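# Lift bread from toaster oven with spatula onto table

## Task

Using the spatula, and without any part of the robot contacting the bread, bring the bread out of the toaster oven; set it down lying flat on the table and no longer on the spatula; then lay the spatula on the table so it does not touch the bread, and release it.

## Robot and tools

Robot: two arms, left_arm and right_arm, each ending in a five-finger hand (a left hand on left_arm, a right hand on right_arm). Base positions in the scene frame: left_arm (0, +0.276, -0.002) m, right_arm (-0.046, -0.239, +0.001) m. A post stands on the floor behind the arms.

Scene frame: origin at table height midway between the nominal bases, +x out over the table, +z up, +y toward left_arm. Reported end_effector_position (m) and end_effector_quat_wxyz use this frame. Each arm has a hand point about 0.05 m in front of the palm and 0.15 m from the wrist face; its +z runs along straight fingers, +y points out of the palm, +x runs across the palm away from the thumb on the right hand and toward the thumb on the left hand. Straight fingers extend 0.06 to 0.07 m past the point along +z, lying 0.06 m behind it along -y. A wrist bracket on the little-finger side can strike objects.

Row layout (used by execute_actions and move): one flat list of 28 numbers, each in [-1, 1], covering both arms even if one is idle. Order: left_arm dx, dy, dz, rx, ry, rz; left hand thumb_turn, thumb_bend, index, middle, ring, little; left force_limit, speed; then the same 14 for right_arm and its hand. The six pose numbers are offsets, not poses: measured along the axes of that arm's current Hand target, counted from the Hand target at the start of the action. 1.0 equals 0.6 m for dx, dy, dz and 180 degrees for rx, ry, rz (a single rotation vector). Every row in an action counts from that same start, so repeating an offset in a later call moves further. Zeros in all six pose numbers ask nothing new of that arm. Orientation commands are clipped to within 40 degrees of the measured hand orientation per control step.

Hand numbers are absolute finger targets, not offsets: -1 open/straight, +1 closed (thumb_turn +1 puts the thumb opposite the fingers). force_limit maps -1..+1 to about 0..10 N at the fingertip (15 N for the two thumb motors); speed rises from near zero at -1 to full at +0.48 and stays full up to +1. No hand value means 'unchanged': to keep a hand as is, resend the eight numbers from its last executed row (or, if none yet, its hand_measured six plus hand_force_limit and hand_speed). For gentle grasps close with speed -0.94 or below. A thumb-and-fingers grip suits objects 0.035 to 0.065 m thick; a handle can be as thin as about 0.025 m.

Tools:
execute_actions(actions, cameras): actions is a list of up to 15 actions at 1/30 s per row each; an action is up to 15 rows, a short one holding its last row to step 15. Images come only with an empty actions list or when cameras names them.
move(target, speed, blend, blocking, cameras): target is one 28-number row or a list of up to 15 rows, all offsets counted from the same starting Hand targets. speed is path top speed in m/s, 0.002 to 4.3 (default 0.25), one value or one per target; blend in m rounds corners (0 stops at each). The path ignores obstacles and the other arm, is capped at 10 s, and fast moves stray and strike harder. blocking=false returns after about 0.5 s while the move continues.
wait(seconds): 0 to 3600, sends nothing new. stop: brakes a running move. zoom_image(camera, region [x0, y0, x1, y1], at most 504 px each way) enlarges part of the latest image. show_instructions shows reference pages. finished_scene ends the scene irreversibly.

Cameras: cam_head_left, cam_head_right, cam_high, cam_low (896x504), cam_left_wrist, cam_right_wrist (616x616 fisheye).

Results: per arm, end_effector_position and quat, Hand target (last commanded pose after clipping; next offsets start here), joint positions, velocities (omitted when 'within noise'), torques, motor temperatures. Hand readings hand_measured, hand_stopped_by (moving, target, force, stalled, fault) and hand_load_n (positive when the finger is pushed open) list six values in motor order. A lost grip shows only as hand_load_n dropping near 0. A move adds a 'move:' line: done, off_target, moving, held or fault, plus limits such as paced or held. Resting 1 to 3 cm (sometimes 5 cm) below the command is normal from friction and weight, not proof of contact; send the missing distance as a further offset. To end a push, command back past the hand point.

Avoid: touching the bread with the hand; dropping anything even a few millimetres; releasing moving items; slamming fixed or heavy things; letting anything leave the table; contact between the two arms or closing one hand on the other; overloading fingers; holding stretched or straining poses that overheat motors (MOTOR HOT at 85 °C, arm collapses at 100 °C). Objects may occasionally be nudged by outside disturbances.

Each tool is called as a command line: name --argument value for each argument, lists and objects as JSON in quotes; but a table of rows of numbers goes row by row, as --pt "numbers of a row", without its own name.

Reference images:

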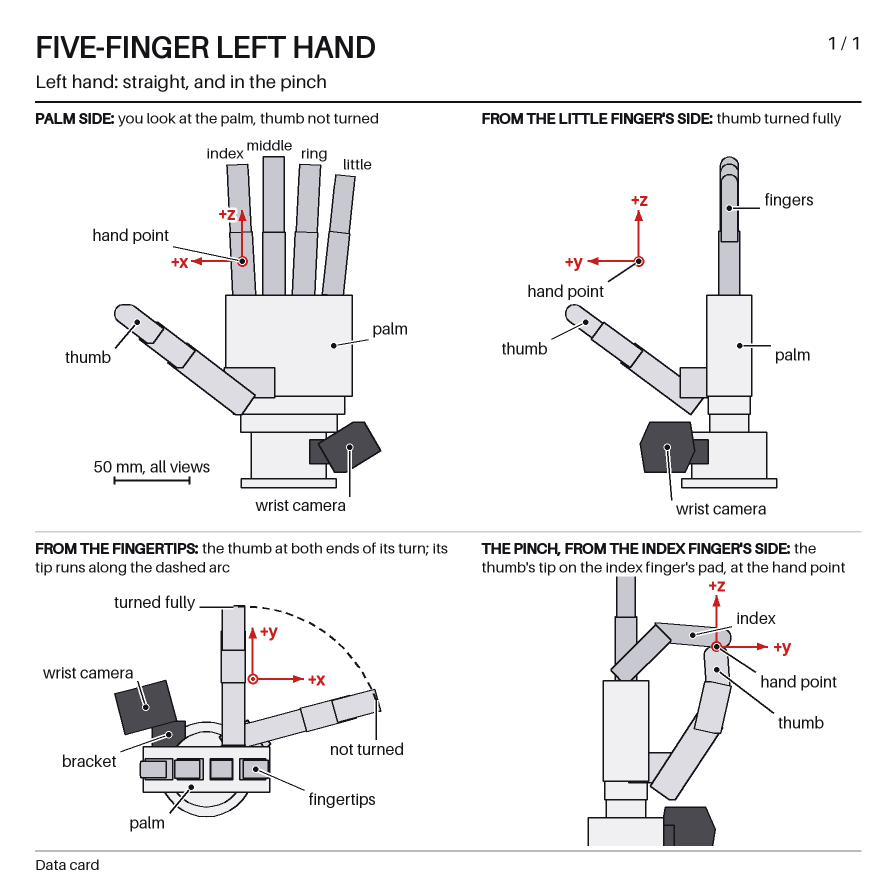

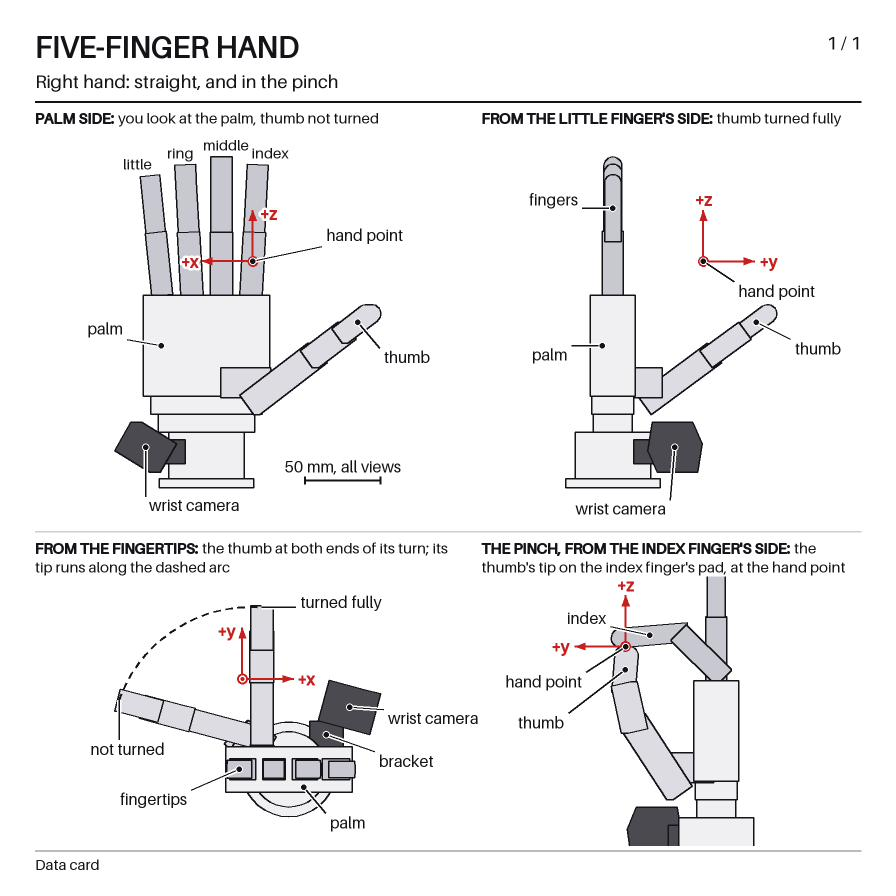

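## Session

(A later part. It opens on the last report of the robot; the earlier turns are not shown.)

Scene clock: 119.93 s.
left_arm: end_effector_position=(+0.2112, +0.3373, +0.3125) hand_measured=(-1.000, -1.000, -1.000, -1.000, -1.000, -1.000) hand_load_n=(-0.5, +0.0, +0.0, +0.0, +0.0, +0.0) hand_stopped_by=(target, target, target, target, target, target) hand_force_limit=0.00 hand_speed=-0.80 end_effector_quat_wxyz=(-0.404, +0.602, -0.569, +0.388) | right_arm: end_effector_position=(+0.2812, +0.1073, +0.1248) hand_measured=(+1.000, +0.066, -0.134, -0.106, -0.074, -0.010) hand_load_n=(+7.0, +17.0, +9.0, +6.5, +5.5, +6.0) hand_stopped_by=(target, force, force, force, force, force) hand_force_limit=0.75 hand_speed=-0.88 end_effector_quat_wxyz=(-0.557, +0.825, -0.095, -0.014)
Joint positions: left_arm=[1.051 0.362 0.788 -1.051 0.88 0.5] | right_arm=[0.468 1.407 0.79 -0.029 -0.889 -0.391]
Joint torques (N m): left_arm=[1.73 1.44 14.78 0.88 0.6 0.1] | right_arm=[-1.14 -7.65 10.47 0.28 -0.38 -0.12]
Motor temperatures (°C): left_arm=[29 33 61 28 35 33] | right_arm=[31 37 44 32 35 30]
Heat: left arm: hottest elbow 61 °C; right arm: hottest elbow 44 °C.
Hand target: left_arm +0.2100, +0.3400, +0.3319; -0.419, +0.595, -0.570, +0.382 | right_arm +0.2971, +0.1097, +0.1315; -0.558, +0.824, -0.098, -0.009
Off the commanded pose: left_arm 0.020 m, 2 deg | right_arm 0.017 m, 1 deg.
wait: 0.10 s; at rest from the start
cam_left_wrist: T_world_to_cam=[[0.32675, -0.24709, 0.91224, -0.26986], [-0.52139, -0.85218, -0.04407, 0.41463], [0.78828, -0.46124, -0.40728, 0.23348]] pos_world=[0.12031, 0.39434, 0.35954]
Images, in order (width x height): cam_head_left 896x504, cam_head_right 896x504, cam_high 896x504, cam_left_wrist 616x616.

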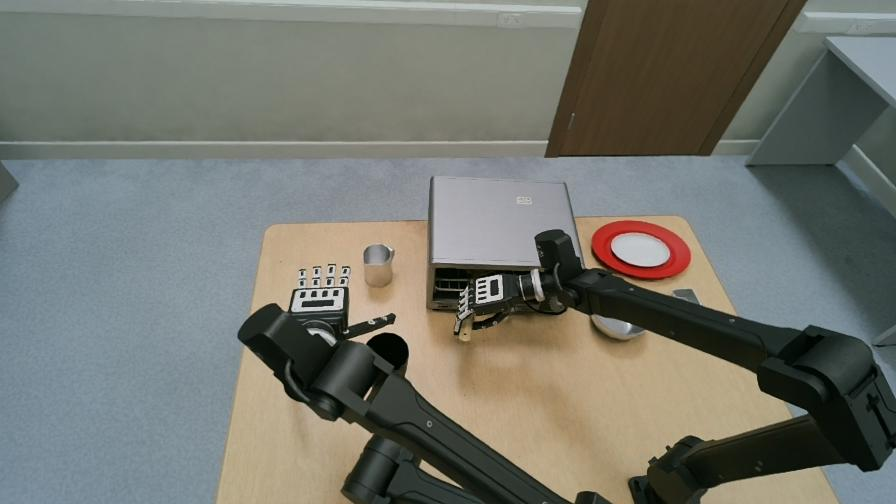

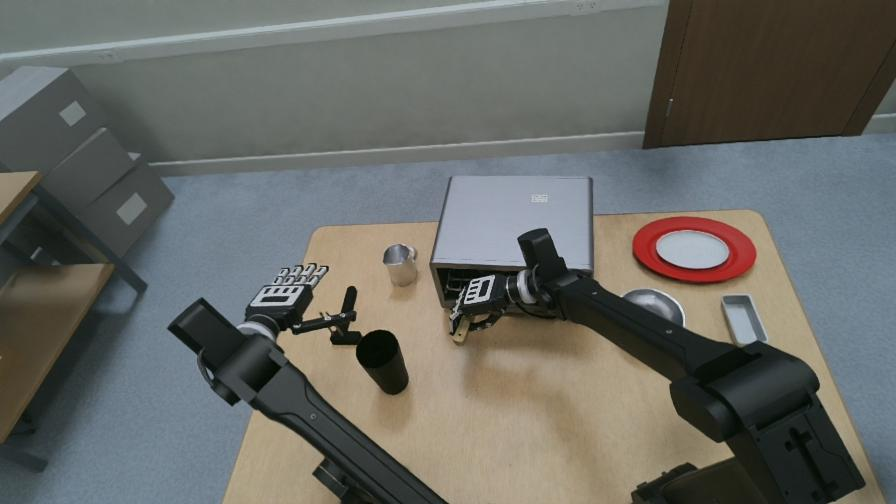

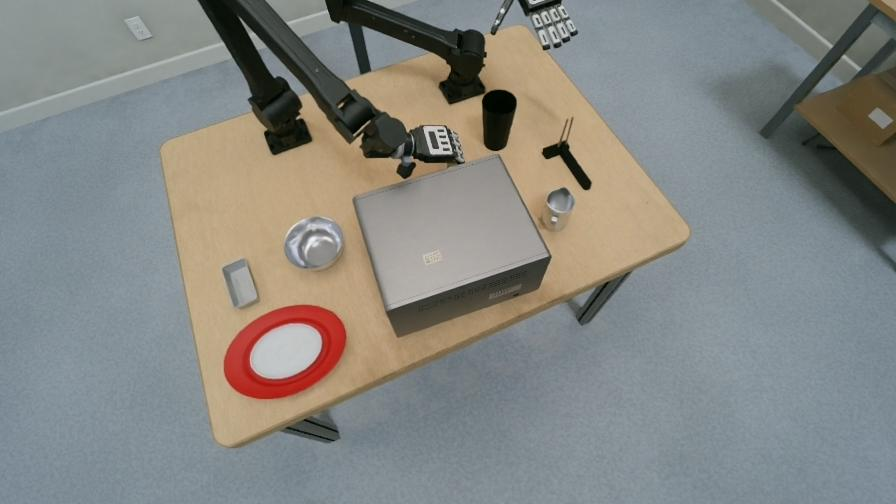

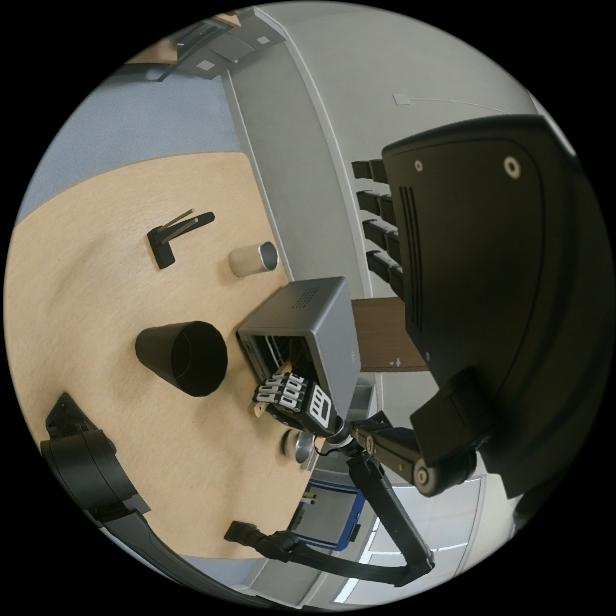

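zoom_image --camera "cam_left_wrist" --region '[235, 280, 355, 430]'

zoom_image --camera "cam_left_wrist" --region '[285, 325, 325, 370]'

zoom_image --camera "cam_head_left" --region '[420, 250, 560, 350]'

Scaled by 3.360 from the camera's image (finer frame: 880x880).

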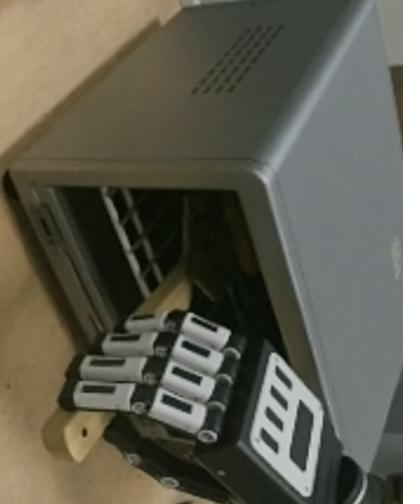

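Scaled by 11.200 from the camera's image (finer frame: 880x880).

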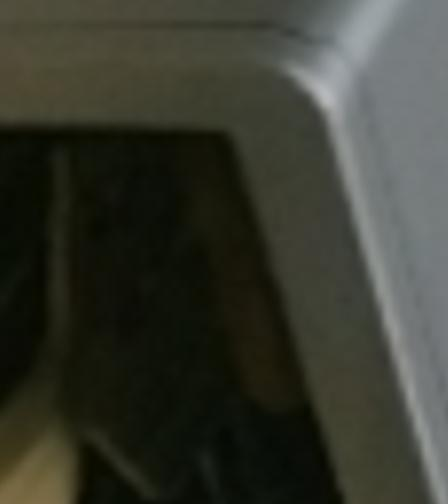

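Scaled by 3.600 from the camera's image (finer frame: 1280x720).

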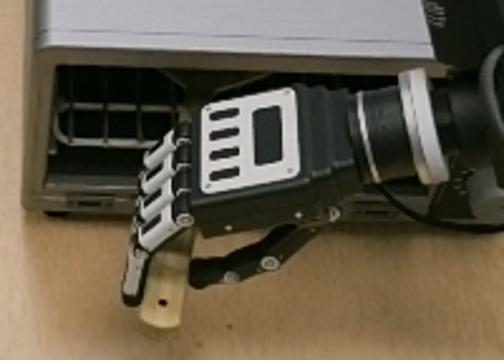

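wait --seconds 0.1 --cameras '["cam_right_wrist","cam_low"]'

Scene clock: 123.13 s.
left_arm: end_effector_position=(+0.2112, +0.3373, +0.3125) hand_measured=(-1.000, -1.000, -1.000, -1.000, -1.000, -1.000) hand_load_n=(+0.0, +0.0, +0.0, +0.0, +0.0, +0.0) hand_stopped_by=(target, target, target, target, target, target) hand_force_limit=0.00 hand_speed=-0.80 end_effector_quat_wxyz=(-0.404, +0.602, -0.569, +0.388) | right_arm: end_effector_position=(+0.2812, +0.1073, +0.1248) hand_measured=(+1.000, +0.066, -0.134, -0.106, -0.074, -0.010) hand_load_n=(+6.5, +17.0, +9.0, +6.5, +5.5, +6.0) hand_stopped_by=(target, force, force, force, force, force) hand_force_limit=0.75 hand_speed=-0.88 end_effector_quat_wxyz=(-0.557, +0.825, -0.095, -0.014)
Joint positions: left_arm=[1.051 0.362 0.788 -1.051 0.88 0.5] | right_arm=[0.468 1.407 0.79 -0.029 -0.889 -0.391]
Joint torques (N m): left_arm=[1.49 1.61 14.75 0.92 0.6 0.11] | right_arm=[-1.03 -7.94 10.44 0.42 -0.39 -0.1]
Motor temperatures (°C): left_arm=[29 33 62 28 35 33] | right_arm=[31 37 44 32 35 30]
Heat: left arm: hottest elbow 62 °C; right arm: hottest elbow 44 °C.
Hand target: left_arm +0.2100, +0.3400, +0.3319; -0.419, +0.595, -0.570, +0.382 | right_arm +0.2971, +0.1097, +0.1315; -0.558, +0.824, -0.098, -0.009
Off the commanded pose: left_arm 0.020 m, 2 deg | right_arm 0.017 m, 1 deg.
wait: 0.10 s; at rest from the start
cam_right_wrist: T_world_to_cam=[[0.1, -0.42269, -0.90074, 0.12236], [-0.89542, -0.43296, 0.10376, 0.28264], [-0.43384, 0.79617, -0.42178, 0.20304]] pos_world=[0.32893, 0.01243, 0.16653]
Images, in order (width x height): cam_low 896x504, cam_right_wrist 616x616.

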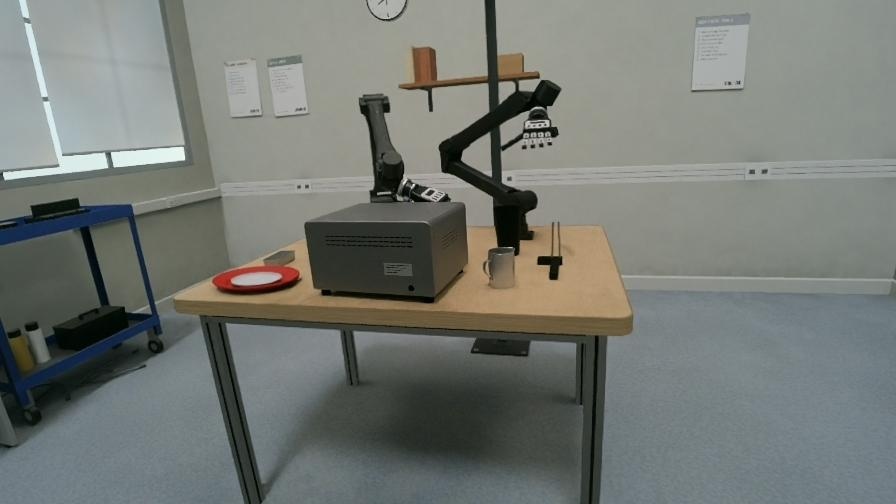

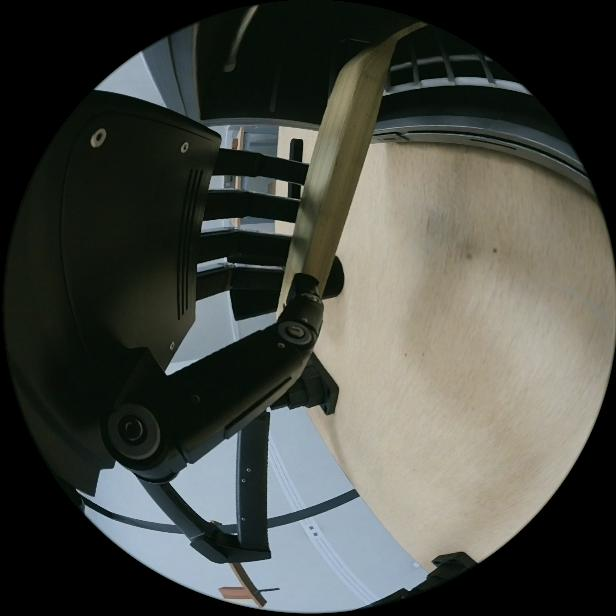

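move --target '[0.08,0.008,0.025,0,0,-0.25,-1,-1,-1,-1,-1,-1,0,-0.8,0,0,0,0,0,0,1,0.08,0.35,0.35,0.35,0.35,0.75,-0.88]' --speed 0.2 --cameras '["cam_left_wrist","cam_head_right"]'

Scene clock: 127.13 s.
left_arm: end_effector_position=(+0.2244, +0.2954, +0.3221) hand_measured=(-1.000, -1.000, -1.000, -1.000, -1.000, -1.000) hand_load_n=(-0.5, +0.0, +0.0, +0.0, -0.5, +0.0) hand_stopped_by=(target, target, target, target, target, target) hand_force_limit=0.00 hand_speed=-0.80 end_effector_quat_wxyz=(-0.239, +0.771, -0.296, +0.511) | right_arm: end_effector_position=(+0.2812, +0.1073, +0.1248) hand_measured=(+1.000, +0.066, -0.134, -0.106, -0.074, -0.010) hand_load_n=(+7.0, +17.0, +8.5, +7.0, +5.5, +6.0) hand_stopped_by=(target, force, force, force, force, force) hand_force_limit=0.75 hand_speed=-0.88 end_effector_quat_wxyz=(-0.557, +0.825, -0.095, -0.014)
Joint positions: left_arm=[1.012 0.272 0.698 -0.998 0.833 -0.321] | right_arm=[0.468 1.407 0.79 -0.029 -0.889 -0.391]
Joint torques (N m): left_arm=[-0.15 0.97 10.26 1.84 0.36 -0.06] | right_arm=[-1.38 -7.88 10.5 0.38 -0.38 -0.11]
Motor temperatures (°C): left_arm=[29 33 61 28 35 32] | right_arm=[31 37 44 32 35 30]
Heat: left arm: hottest elbow 61 °C; right arm: hottest elbow 44 °C.
Hand target: left_arm +0.2251, +0.2931, +0.3209; -0.241, +0.767, -0.299, +0.513 | right_arm +0.2971, +0.1097, +0.1315; -0.558, +0.824, -0.098, -0.009
Off the commanded pose: left_arm 0.003 m, 1 deg | right_arm 0.017 m, 1 deg.
move: done
cam_left_wrist: T_world_to_cam=[[0.24115, 0.48992, 0.83775, -0.46775], [-0.27403, -0.79372, 0.54306, 0.12437], [0.931, -0.36053, -0.05716, 0.0331]] pos_world=[0.11606, 0.33981, 0.32621]
Images, in order (width x height): cam_head_right 896x504, cam_left_wrist 616x616.

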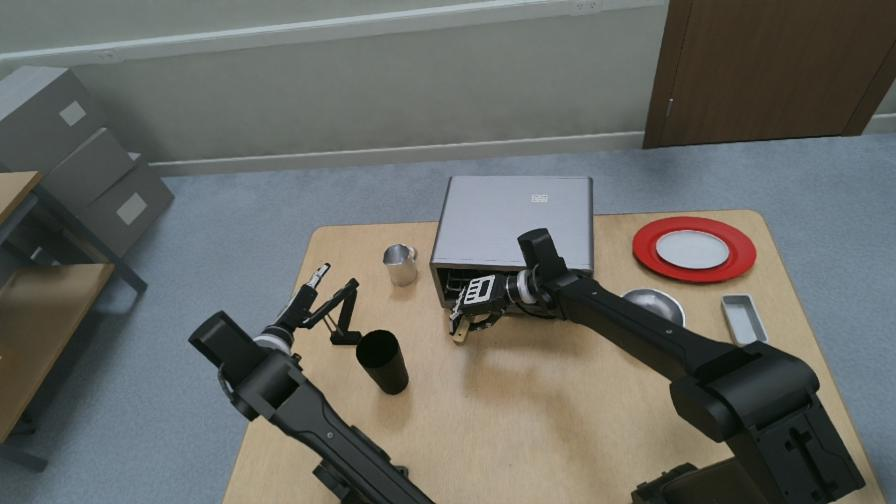

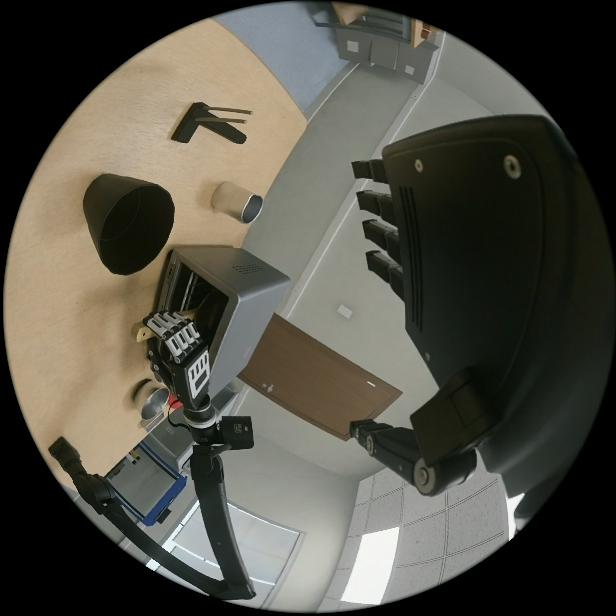

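move --target '[0.041,0.0745,0.031,0,0,-0.25,-1,-1,-1,-1,-1,-1,0,-0.8,0,0,0,0,0,0,1,0.08,0.35,0.35,0.35,0.35,0.75,-0.88]' --speed 0.2 --cameras '["cam_left_wrist","cam_head_right"]'

zoom_image --camera "cam_left_wrist" --region '[120, 200, 260, 340]'

Scene clock: 130.53 s.
left_arm: end_effector_position=(+0.2408, +0.2478, +0.2968) hand_measured=(-1.000, -1.000, -1.000, -1.000, -1.000, -1.000) hand_load_n=(+0.0, +0.0, +0.0, -0.5, +0.0, +0.0) hand_stopped_by=(target, target, target, target, target, target) hand_force_limit=0.00 hand_speed=-0.80 end_effector_quat_wxyz=(-0.025, +0.831, +0.018, +0.556) | right_arm: end_effector_position=(+0.2812, +0.1073, +0.1248) hand_measured=(+1.000, +0.066, -0.134, -0.106, -0.074, -0.010) hand_load_n=(+6.5, +17.0, +9.0, +6.5, +5.5, +6.0) hand_stopped_by=(target, force, force, force, force, force) hand_force_limit=0.75 hand_speed=-0.88 end_effector_quat_wxyz=(-0.557, +0.825, -0.095, -0.014)
Joint positions: left_arm=[0.444 0.004 0.482 -0.892 0.328 -1.406] | right_arm=[0.468 1.407 0.79 -0.029 -0.889 -0.391]
Joint torques (N m): left_arm=[-0.03 1.96 10.74 2.15 0.15 -0.07] | right_arm=[-1.61 -7.88 10.48 0.36 -0.41 -0.13]
Motor temperatures (°C): left_arm=[29 33 60 28 35 32] | right_arm=[31 37 44 31 35 30]
Heat: left arm: hottest elbow 60 °C; right arm: hottest elbow 44 °C.
Hand target: left_arm +0.2402, +0.2454, +0.2998; -0.026, +0.824, +0.018, +0.566 | right_arm +0.2971, +0.1097, +0.1315; -0.558, +0.824, -0.098, -0.009
Off the commanded pose: left_arm 0.004 m, 2 deg | right_arm 0.017 m, 1 deg.
joint sent to its limit (left arm) — joint 2 (shoulder), lower limit. The joint targets still meet the commanded pose.
move: done
cam_left_wrist: T_world_to_cam=[[0.00366, 0.9569, 0.2904, -0.3233], [-0.13622, -0.28721, 0.94813, -0.17418], [0.99067, -0.04303, 0.12929, -0.14912]] pos_world=[0.12518, 0.25292, 0.27831]
Images, in order (width x height): cam_head_right 896x504, cam_left_wrist 616x616.

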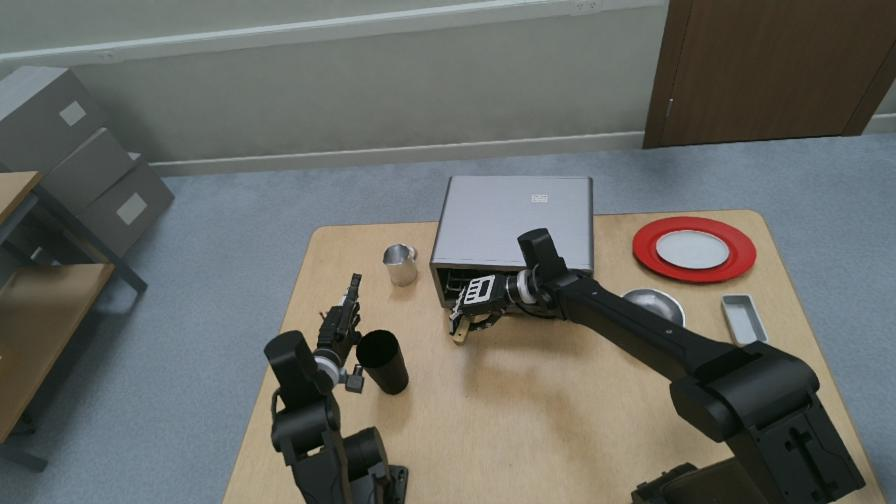

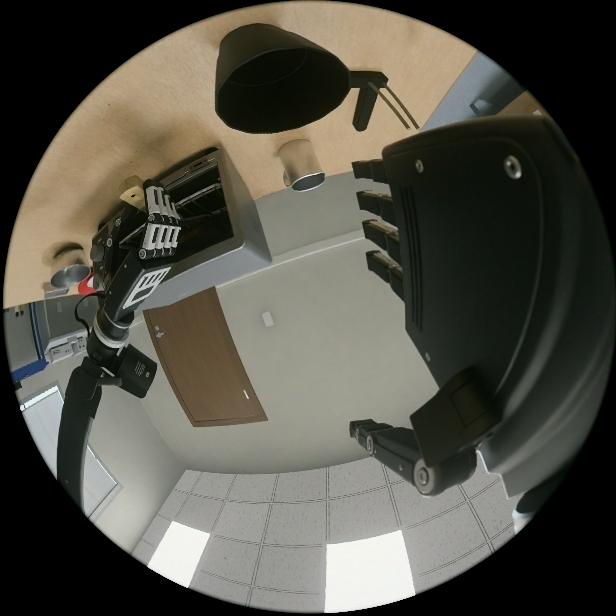

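Scaled by 3.600 from the camera's image (finer frame: 880x880).

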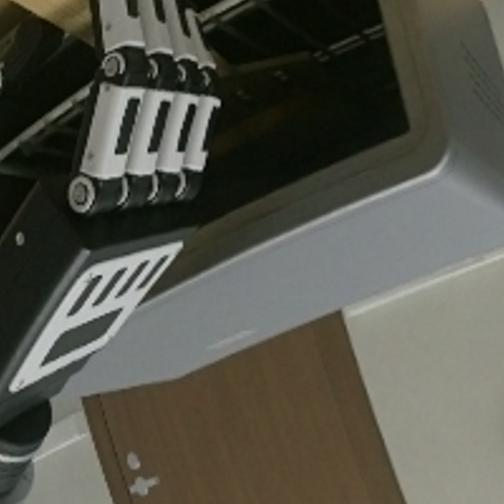

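zoom_image --camera "cam_left_wrist" --region '[160, 150, 240, 230]'

Scaled by 6.300 from the camera's image (finer frame: 880x880).

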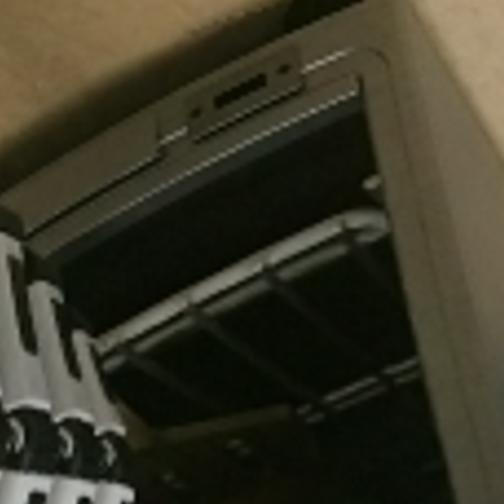

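zoom_image --camera "cam_left_wrist" --region '[172, 195, 232, 240]'

Scaled by 8.400 from the camera's image (finer frame: 880x880).

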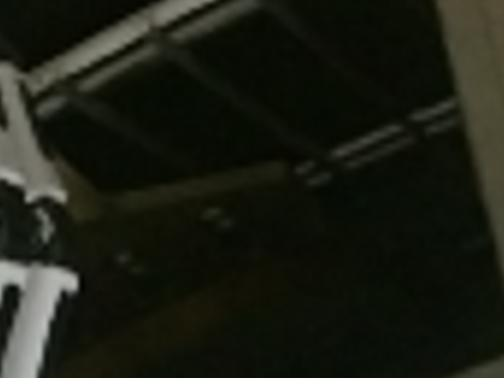

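move --target '[0,0,0,0,0,0,-1,-1,-1,-1,-1,-1,0,-0.8,0.0198,-0.0017,-0.0023,0,0,0,1,0.08,0.35,0.35,0.35,0.35,0.75,-0.88]' --speed 0.03 --cameras '["cam_left_wrist","cam_head_right"]'

zoom_image --camera "cam_left_wrist" --region '[172, 195, 232, 240]'

zoom_image --camera "cam_head_right" --region '[430, 240, 550, 330]'

Scene clock: 132.73 s.
left_arm: end_effector_position=(+0.2408, +0.2478, +0.2967) hand_measured=(-1.000, -1.000, -1.000, -1.000, -1.000, -1.000) hand_load_n=(+0.0, +0.0, +0.0, +0.0, +0.0, +0.0) hand_stopped_by=(target, target, target, target, target, target) hand_force_limit=0.00 hand_speed=-0.80 end_effector_quat_wxyz=(-0.025, +0.831, +0.018, +0.555) | right_arm: end_effector_position=(+0.2929, +0.1050, +0.1252) hand_measured=(+1.000, +0.066, -0.134, -0.106, -0.074, -0.010) hand_load_n=(+7.0, +17.0, +9.0, +7.0, +5.5, +6.0) hand_stopped_by=(target, force, force, force, force, force) hand_force_limit=0.75 hand_speed=-0.88 end_effector_quat_wxyz=(-0.557, +0.825, -0.095, -0.014)
Joint positions: left_arm=[0.441 0.004 0.482 -0.892 0.324 -1.408] | right_arm=[0.449 1.431 0.817 -0.047 -0.903 -0.408]
Joint torques (N m): left_arm=[-0.15 2.02 10.78 2.17 0.16 -0.07] | right_arm=[-0.85 -8.35 10.39 0.24 -0.39 -0.09]
Motor temperatures (°C): left_arm=[29 33 59 28 35 32] | right_arm=[31 37 44 31 35 30]
Heat: left arm: hottest elbow 59 °C; right arm: hottest elbow 44 °C.
Hand target: left_arm +0.2402, +0.2453, +0.2998; -0.026, +0.824, +0.018, +0.566 | right_arm +0.3088, +0.1072, +0.1316; -0.558, +0.824, -0.098, -0.009
Off the commanded pose: left_arm 0.004 m, 2 deg | right_arm 0.017 m, 1 deg.
joint sent to its limit (left arm) — joint 2 (shoulder), lower limit. The joint targets still meet the commanded pose.
move: off_target (right_arm)
cam_left_wrist: T_world_to_cam=[[0.00309, 0.95702, 0.29002, -0.32303], [-0.13551, -0.28694, 0.94832, -0.17432], [0.99077, -0.04223, 0.1288, -0.14919]] pos_world=[0.12519, 0.25282, 0.27821]
Images, in order (width x height): cam_head_right 896x504, cam_left_wrist 616x616.

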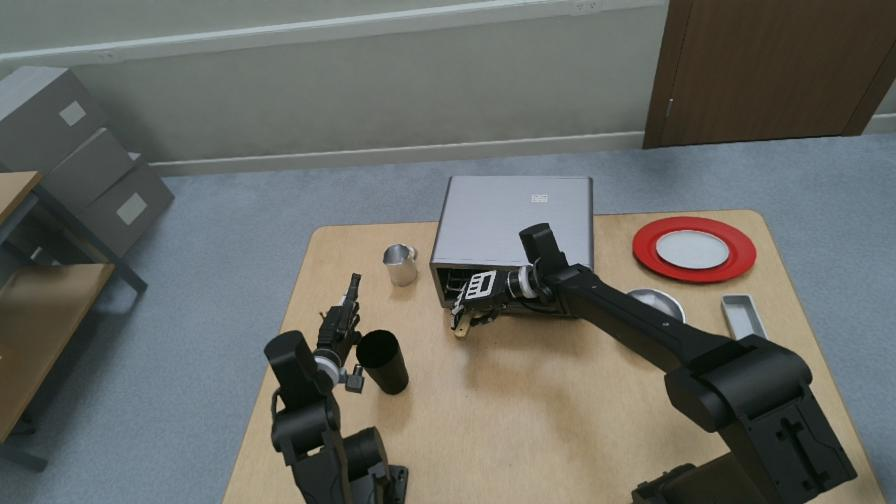

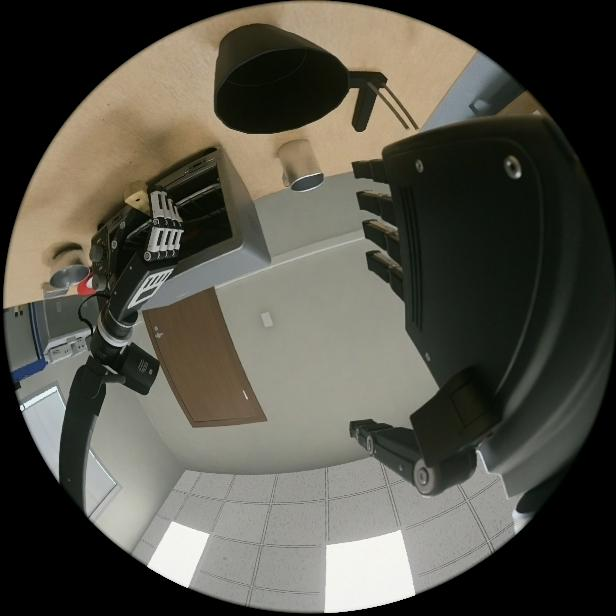

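Scaled by 8.400 from the camera's image (finer frame: 880x880).

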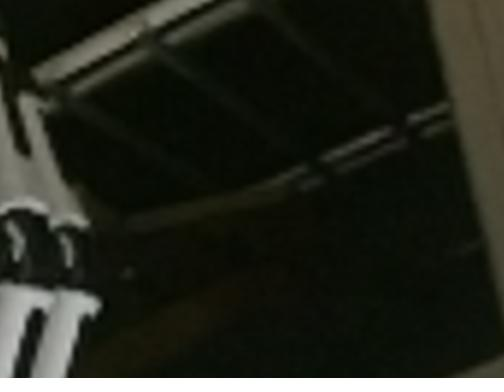

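Scaled by 4.200 from the camera's image (finer frame: 1280x720).

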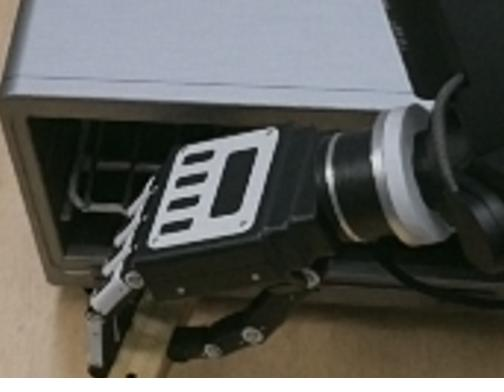

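wait --seconds 0.1 --cameras '["cam_head_left","cam_high","cam_right_wrist"]'

zoom_image --camera "cam_head_left" --region '[430, 240, 550, 330]'

zoom_image --camera "cam_high" --region '[390, 110, 510, 200]'

Scene clock: 133.70 s.
left_arm: end_effector_position=(+0.2408, +0.2478, +0.2967) hand_measured=(-1.000, -1.000, -1.000, -1.000, -1.000, -1.000) hand_load_n=(+0.0, +0.0, +0.0, +0.0, +0.0, +0.0) hand_stopped_by=(target, target, target, target, target, target) hand_force_limit=0.00 hand_speed=-0.80 end_effector_quat_wxyz=(-0.025, +0.831, +0.018, +0.555) | right_arm: end_effector_position=(+0.2928, +0.1050, +0.1251) hand_measured=(+1.000, +0.066, -0.134, -0.106, -0.074, -0.010) hand_load_n=(+7.0, +17.0, +9.0, +7.0, +6.0, +6.0) hand_stopped_by=(target, force, force, force, force, force) hand_force_limit=0.75 hand_speed=-0.88 end_effector_quat_wxyz=(-0.557, +0.825, -0.095, -0.014)
Joint positions: left_arm=[0.441 0.004 0.482 -0.892 0.324 -1.408] | right_arm=[0.449 1.431 0.817 -0.047 -0.903 -0.408]
Joint torques (N m): left_arm=[-0.09 1.9 10.76 2.15 0.15 -0.07] | right_arm=[-1.03 -8.12 10.56 0.28 -0.41 -0.1]
Motor temperatures (°C): left_arm=[29 33 59 28 35 32] | right_arm=[31 37 45 31 35 30]
Heat: left arm: hottest elbow 59 °C; right arm: hottest elbow 45 °C.
Hand target: left_arm +0.2402, +0.2453, +0.2997; -0.026, +0.824, +0.018, +0.566 | right_arm +0.3088, +0.1072, +0.1316; -0.558, +0.824, -0.098, -0.009
Off the commanded pose: left_arm 0.004 m, 2 deg | right_arm 0.017 m, 1 deg.
wait: 0.10 s; at rest from the start
cam_right_wrist: T_world_to_cam=[[0.09991, -0.4226, -0.90079, 0.12054], [-0.89544, -0.43291, 0.10378, 0.292], [-0.43383, 0.79624, -0.42167, 0.21001]] pos_world=[0.34053, 0.01013, 0.16683]

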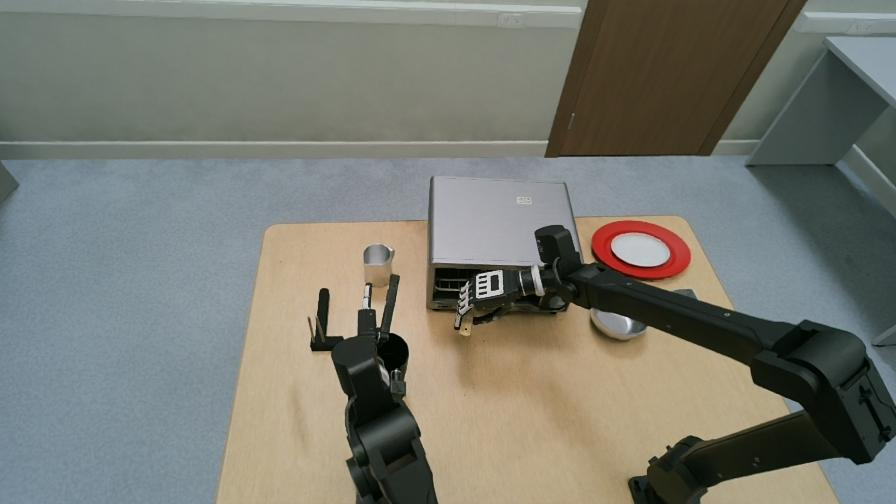

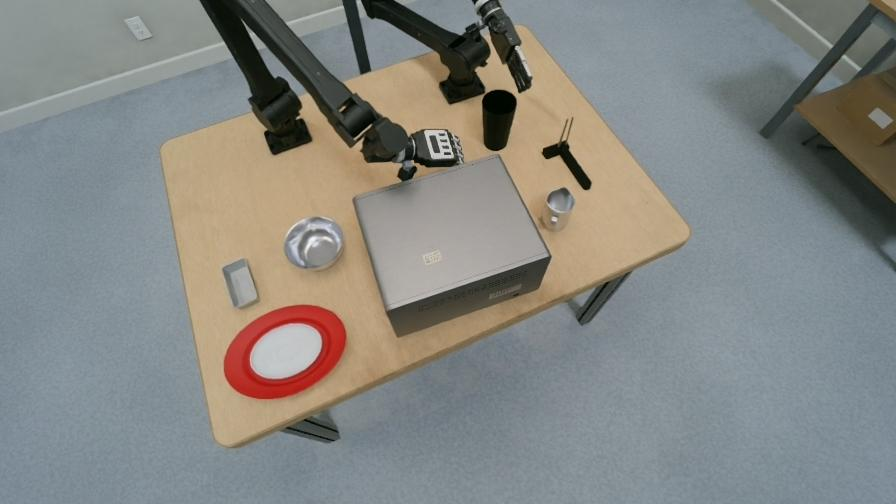

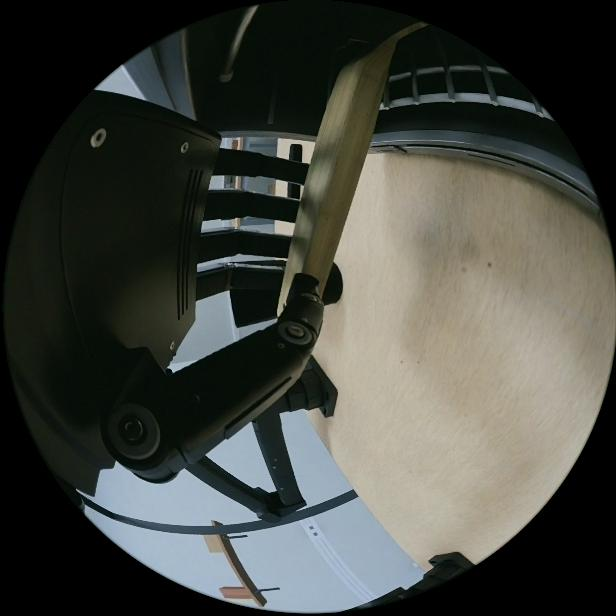

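Scaled by 4.200 from the camera's image (finer frame: 1280x720).

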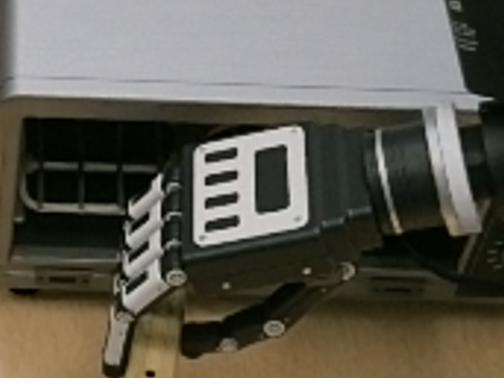

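Scaled by 4.200 from the camera's image (finer frame: 1280x720).

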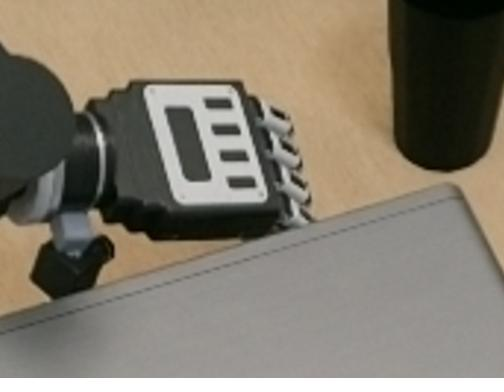

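move --pt "0.0237 -0.0823 -0.0308 0 0 0.25 -1 -1 -1 -1 -1 -1 0 -0.8 -0.0052 -0.038 -0.0157 0 0 0 1 0.08 0.35 0.35 0.35 0.35 0.75 -0.88" --pt "0.0237 -0.0823 -0.0308 0 0 0.25 -1 -1 -1 -1 -1 -1 0 -0.8 -0.186 -0.035 0.0138 0 0 0 1 0.08 0.35 0.35 0.35 0.35 0.75 -0.88" --speed '[0.2,0.08]' --cameras '["cam_left_wrist","cam_head_right","cam_head_left"]'

Scene clock: 141.03 s.
left_arm: end_effector_position=(+0.2266, +0.2914, +0.3012) hand_measured=(-1.000, -1.000, -1.000, -1.000, -1.000, -1.000) hand_load_n=(+0.0, +0.0, +0.0, +0.0, +0.0, +0.0) hand_stopped_by=(target, target, target, target, target, target) hand_force_limit=0.00 hand_speed=-0.80 end_effector_quat_wxyz=(-0.225, +0.775, -0.296, +0.512) | right_arm: end_effector_position=(+0.2052, +0.1351, +0.1516) hand_measured=(+1.000, +0.066, -0.134, -0.106, -0.074, -0.010) hand_load_n=(+7.0, +16.0, +9.0, +7.0, +6.0, +6.0) hand_stopped_by=(target, force, force, force, force, force) hand_force_limit=0.75 hand_speed=-0.88 end_effector_quat_wxyz=(-0.546, +0.831, -0.106, -0.017)
Joint positions: left_arm=[0.98 0.254 0.64 -0.969 0.821 -0.344] | right_arm=[0.646 1.223 0.701 -0.046 -0.726 -0.244]
Joint torques (N m): left_arm=[1.61 2.08 15.01 0.94 0.57 0.09] | right_arm=[0.44 -8.88 7.51 2.06 -0.16 -0.04]
Motor temperatures (°C): left_arm=[29 33 58 28 34 32] | right_arm=[31 37 45 31 35 30]
Heat: left arm: hottest elbow 58 °C; right arm: hottest elbow 45 °C.
Hand target: left_arm +0.2252, +0.2935, +0.3209; -0.241, +0.768, -0.299, +0.513 | right_arm +0.2037, +0.1391, +0.1615; -0.558, +0.824, -0.098, -0.009
Off the commanded pose: left_arm 0.020 m, 2 deg | right_arm 0.011 m, 2 deg.
move: off_target (left_arm, right_arm)
cam_left_wrist: T_world_to_cam=[[0.25534, 0.50773, 0.82281, -0.45274], [-0.27861, -0.77628, 0.56548, 0.1223], [0.92584, -0.37363, -0.05676, 0.03333]] pos_world=[0.11882, 0.33726, 0.30525]
Images, in order (width x height): cam_head_left 896x504, cam_head_right 896x504, cam_left_wrist 616x616.

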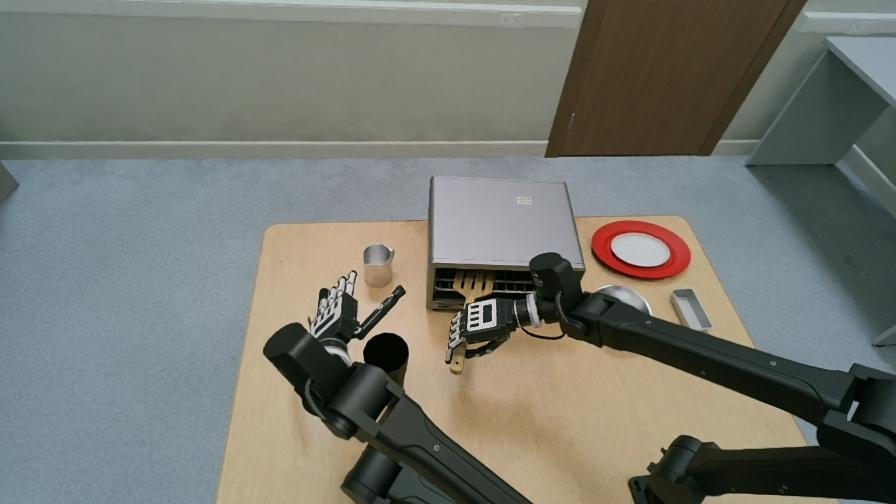

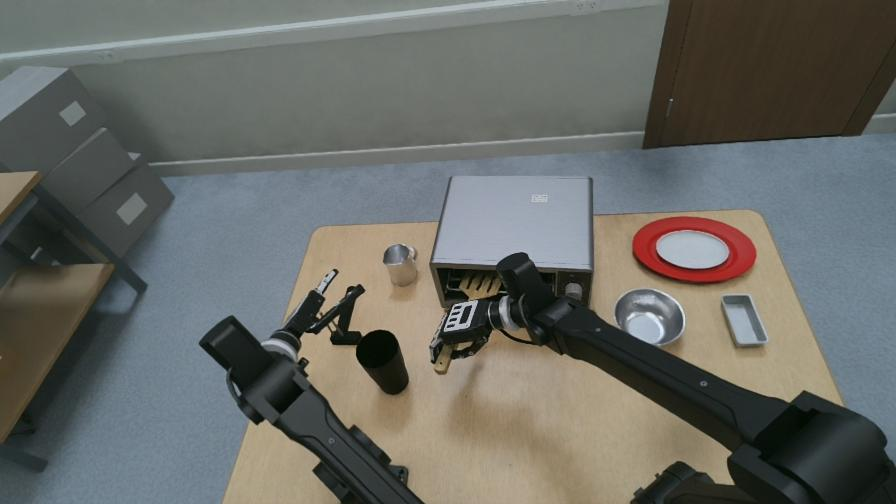

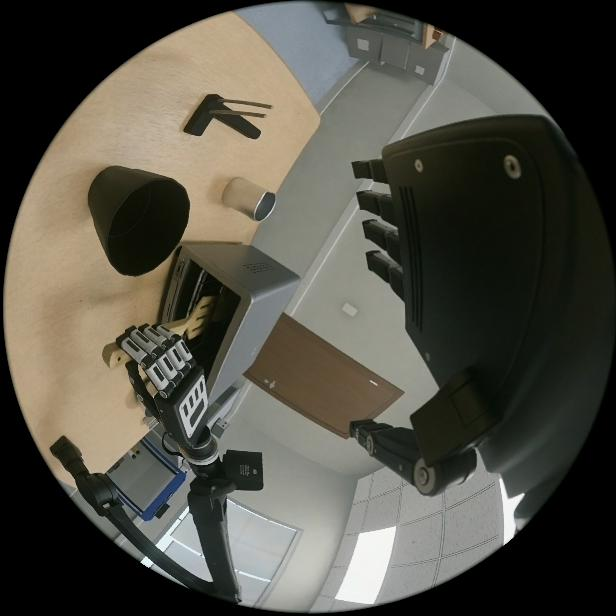

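zoom_image --camera "cam_left_wrist" --region '[160, 240, 260, 340]'

zoom_image --camera "cam_head_left" --region '[430, 255, 540, 385]'

Scaled by 5.040 from the camera's image (finer frame: 880x880).

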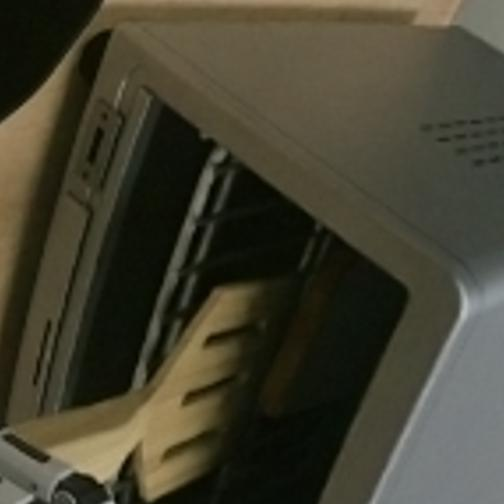

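Scaled by 3.877 from the camera's image (finer frame: 1280x720).

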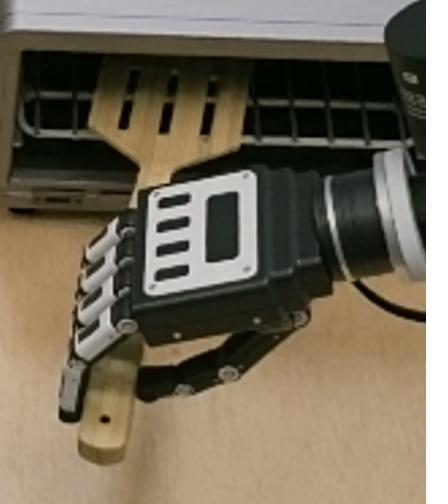

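move --target '[0,0,0,0,0,0,-1,-1,-1,-1,-1,-1,0,-0.8,-0.0397,0.0057,-0.0007,0.0324,0.2396,0.0984,1,0.08,0.35,0.35,0.35,0.35,0.75,-0.88]' --speed 0.12 --cameras '["cam_left_wrist","cam_head_right","cam_head_left"]'

Scene clock: 146.23 s.
left_arm: end_effector_position=(+0.2266, +0.2914, +0.3012) hand_measured=(-1.000, -1.000, -1.000, -1.000, -1.000, -1.000) hand_load_n=(+0.0, +0.0, +0.0, +0.0, +0.0, +0.0) hand_stopped_by=(target, target, target, target, target, target) hand_force_limit=0.00 hand_speed=-0.80 end_effector_quat_wxyz=(-0.225, +0.775, -0.296, +0.512) | right_arm: end_effector_position=(+0.1836, +0.1387, +0.1552) hand_measured=(+1.000, +0.066, -0.134, -0.106, -0.074, -0.010) hand_load_n=(+7.0, +16.0, +9.5, +6.5, +6.0, +6.0) hand_stopped_by=(target, force, force, force, force, force) hand_force_limit=0.75 hand_speed=-0.88 end_effector_quat_wxyz=(-0.510, +0.719, -0.418, +0.218)
Joint positions: left_arm=[0.98 0.254 0.64 -0.969 0.821 -0.344] | right_arm=[1.093 1.003 0.53 0.037 0.432 0.315]
Joint torques (N m): left_arm=[1.67 2.26 15.04 0.92 0.56 0.09] | right_arm=[0.79 -5.77 8.53 0.83 0.38 -0.03]
Motor temperatures (°C): left_arm=[29 33 58 28 34 32] | right_arm=[31 37 45 31 35 30]
Heat: left arm: hottest elbow 58 °C; right arm: hottest elbow 45 °C.
Hand target: left_arm +0.2252, +0.2935, +0.3209; -0.241, +0.768, -0.299, +0.513 | right_arm +0.1798, +0.1411, +0.1614; -0.515, +0.717, -0.418, +0.214
Off the commanded pose: left_arm 0.020 m, 2 deg | right_arm 0.008 m, 1 deg.
move: done
cam_left_wrist: T_world_to_cam=[[0.25534, 0.50773, 0.82281, -0.45274], [-0.27861, -0.77628, 0.56548, 0.1223], [0.92584, -0.37363, -0.05676, 0.03333]] pos_world=[0.11882, 0.33726, 0.30525]
Images, in order (width x height): cam_head_left 896x504, cam_head_right 896x504, cam_left_wrist 616x616.

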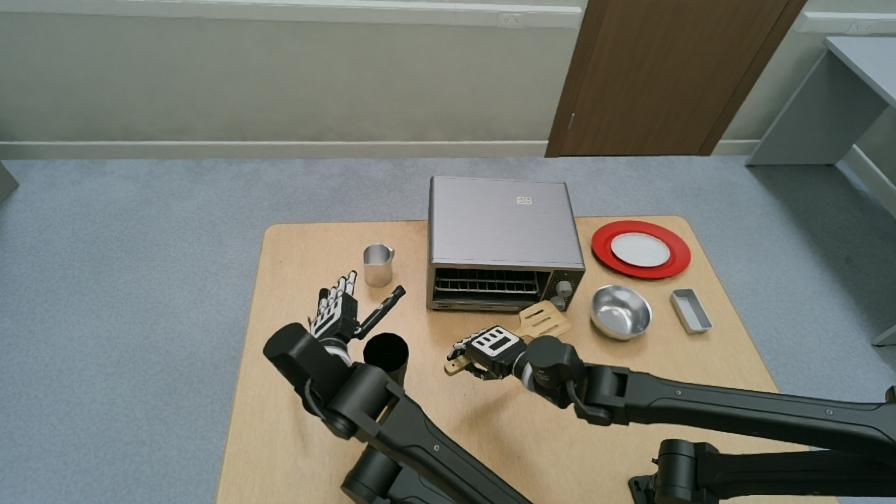

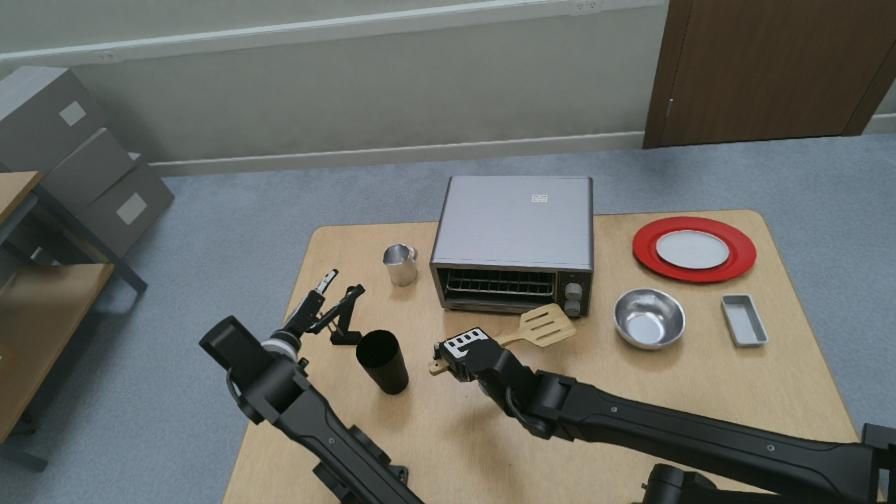

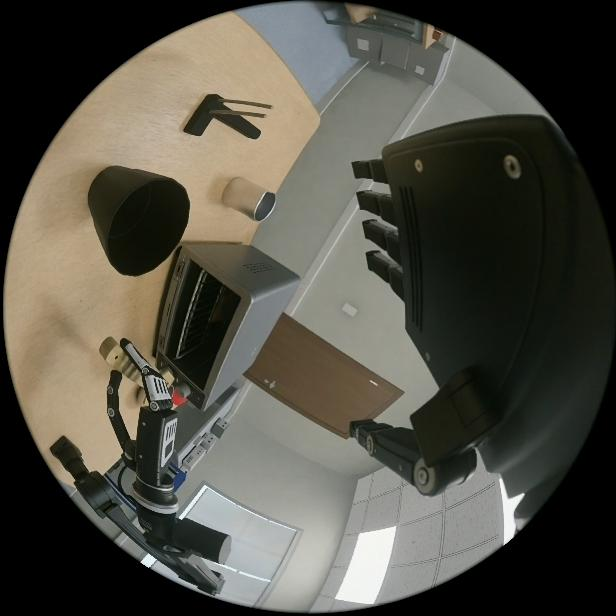

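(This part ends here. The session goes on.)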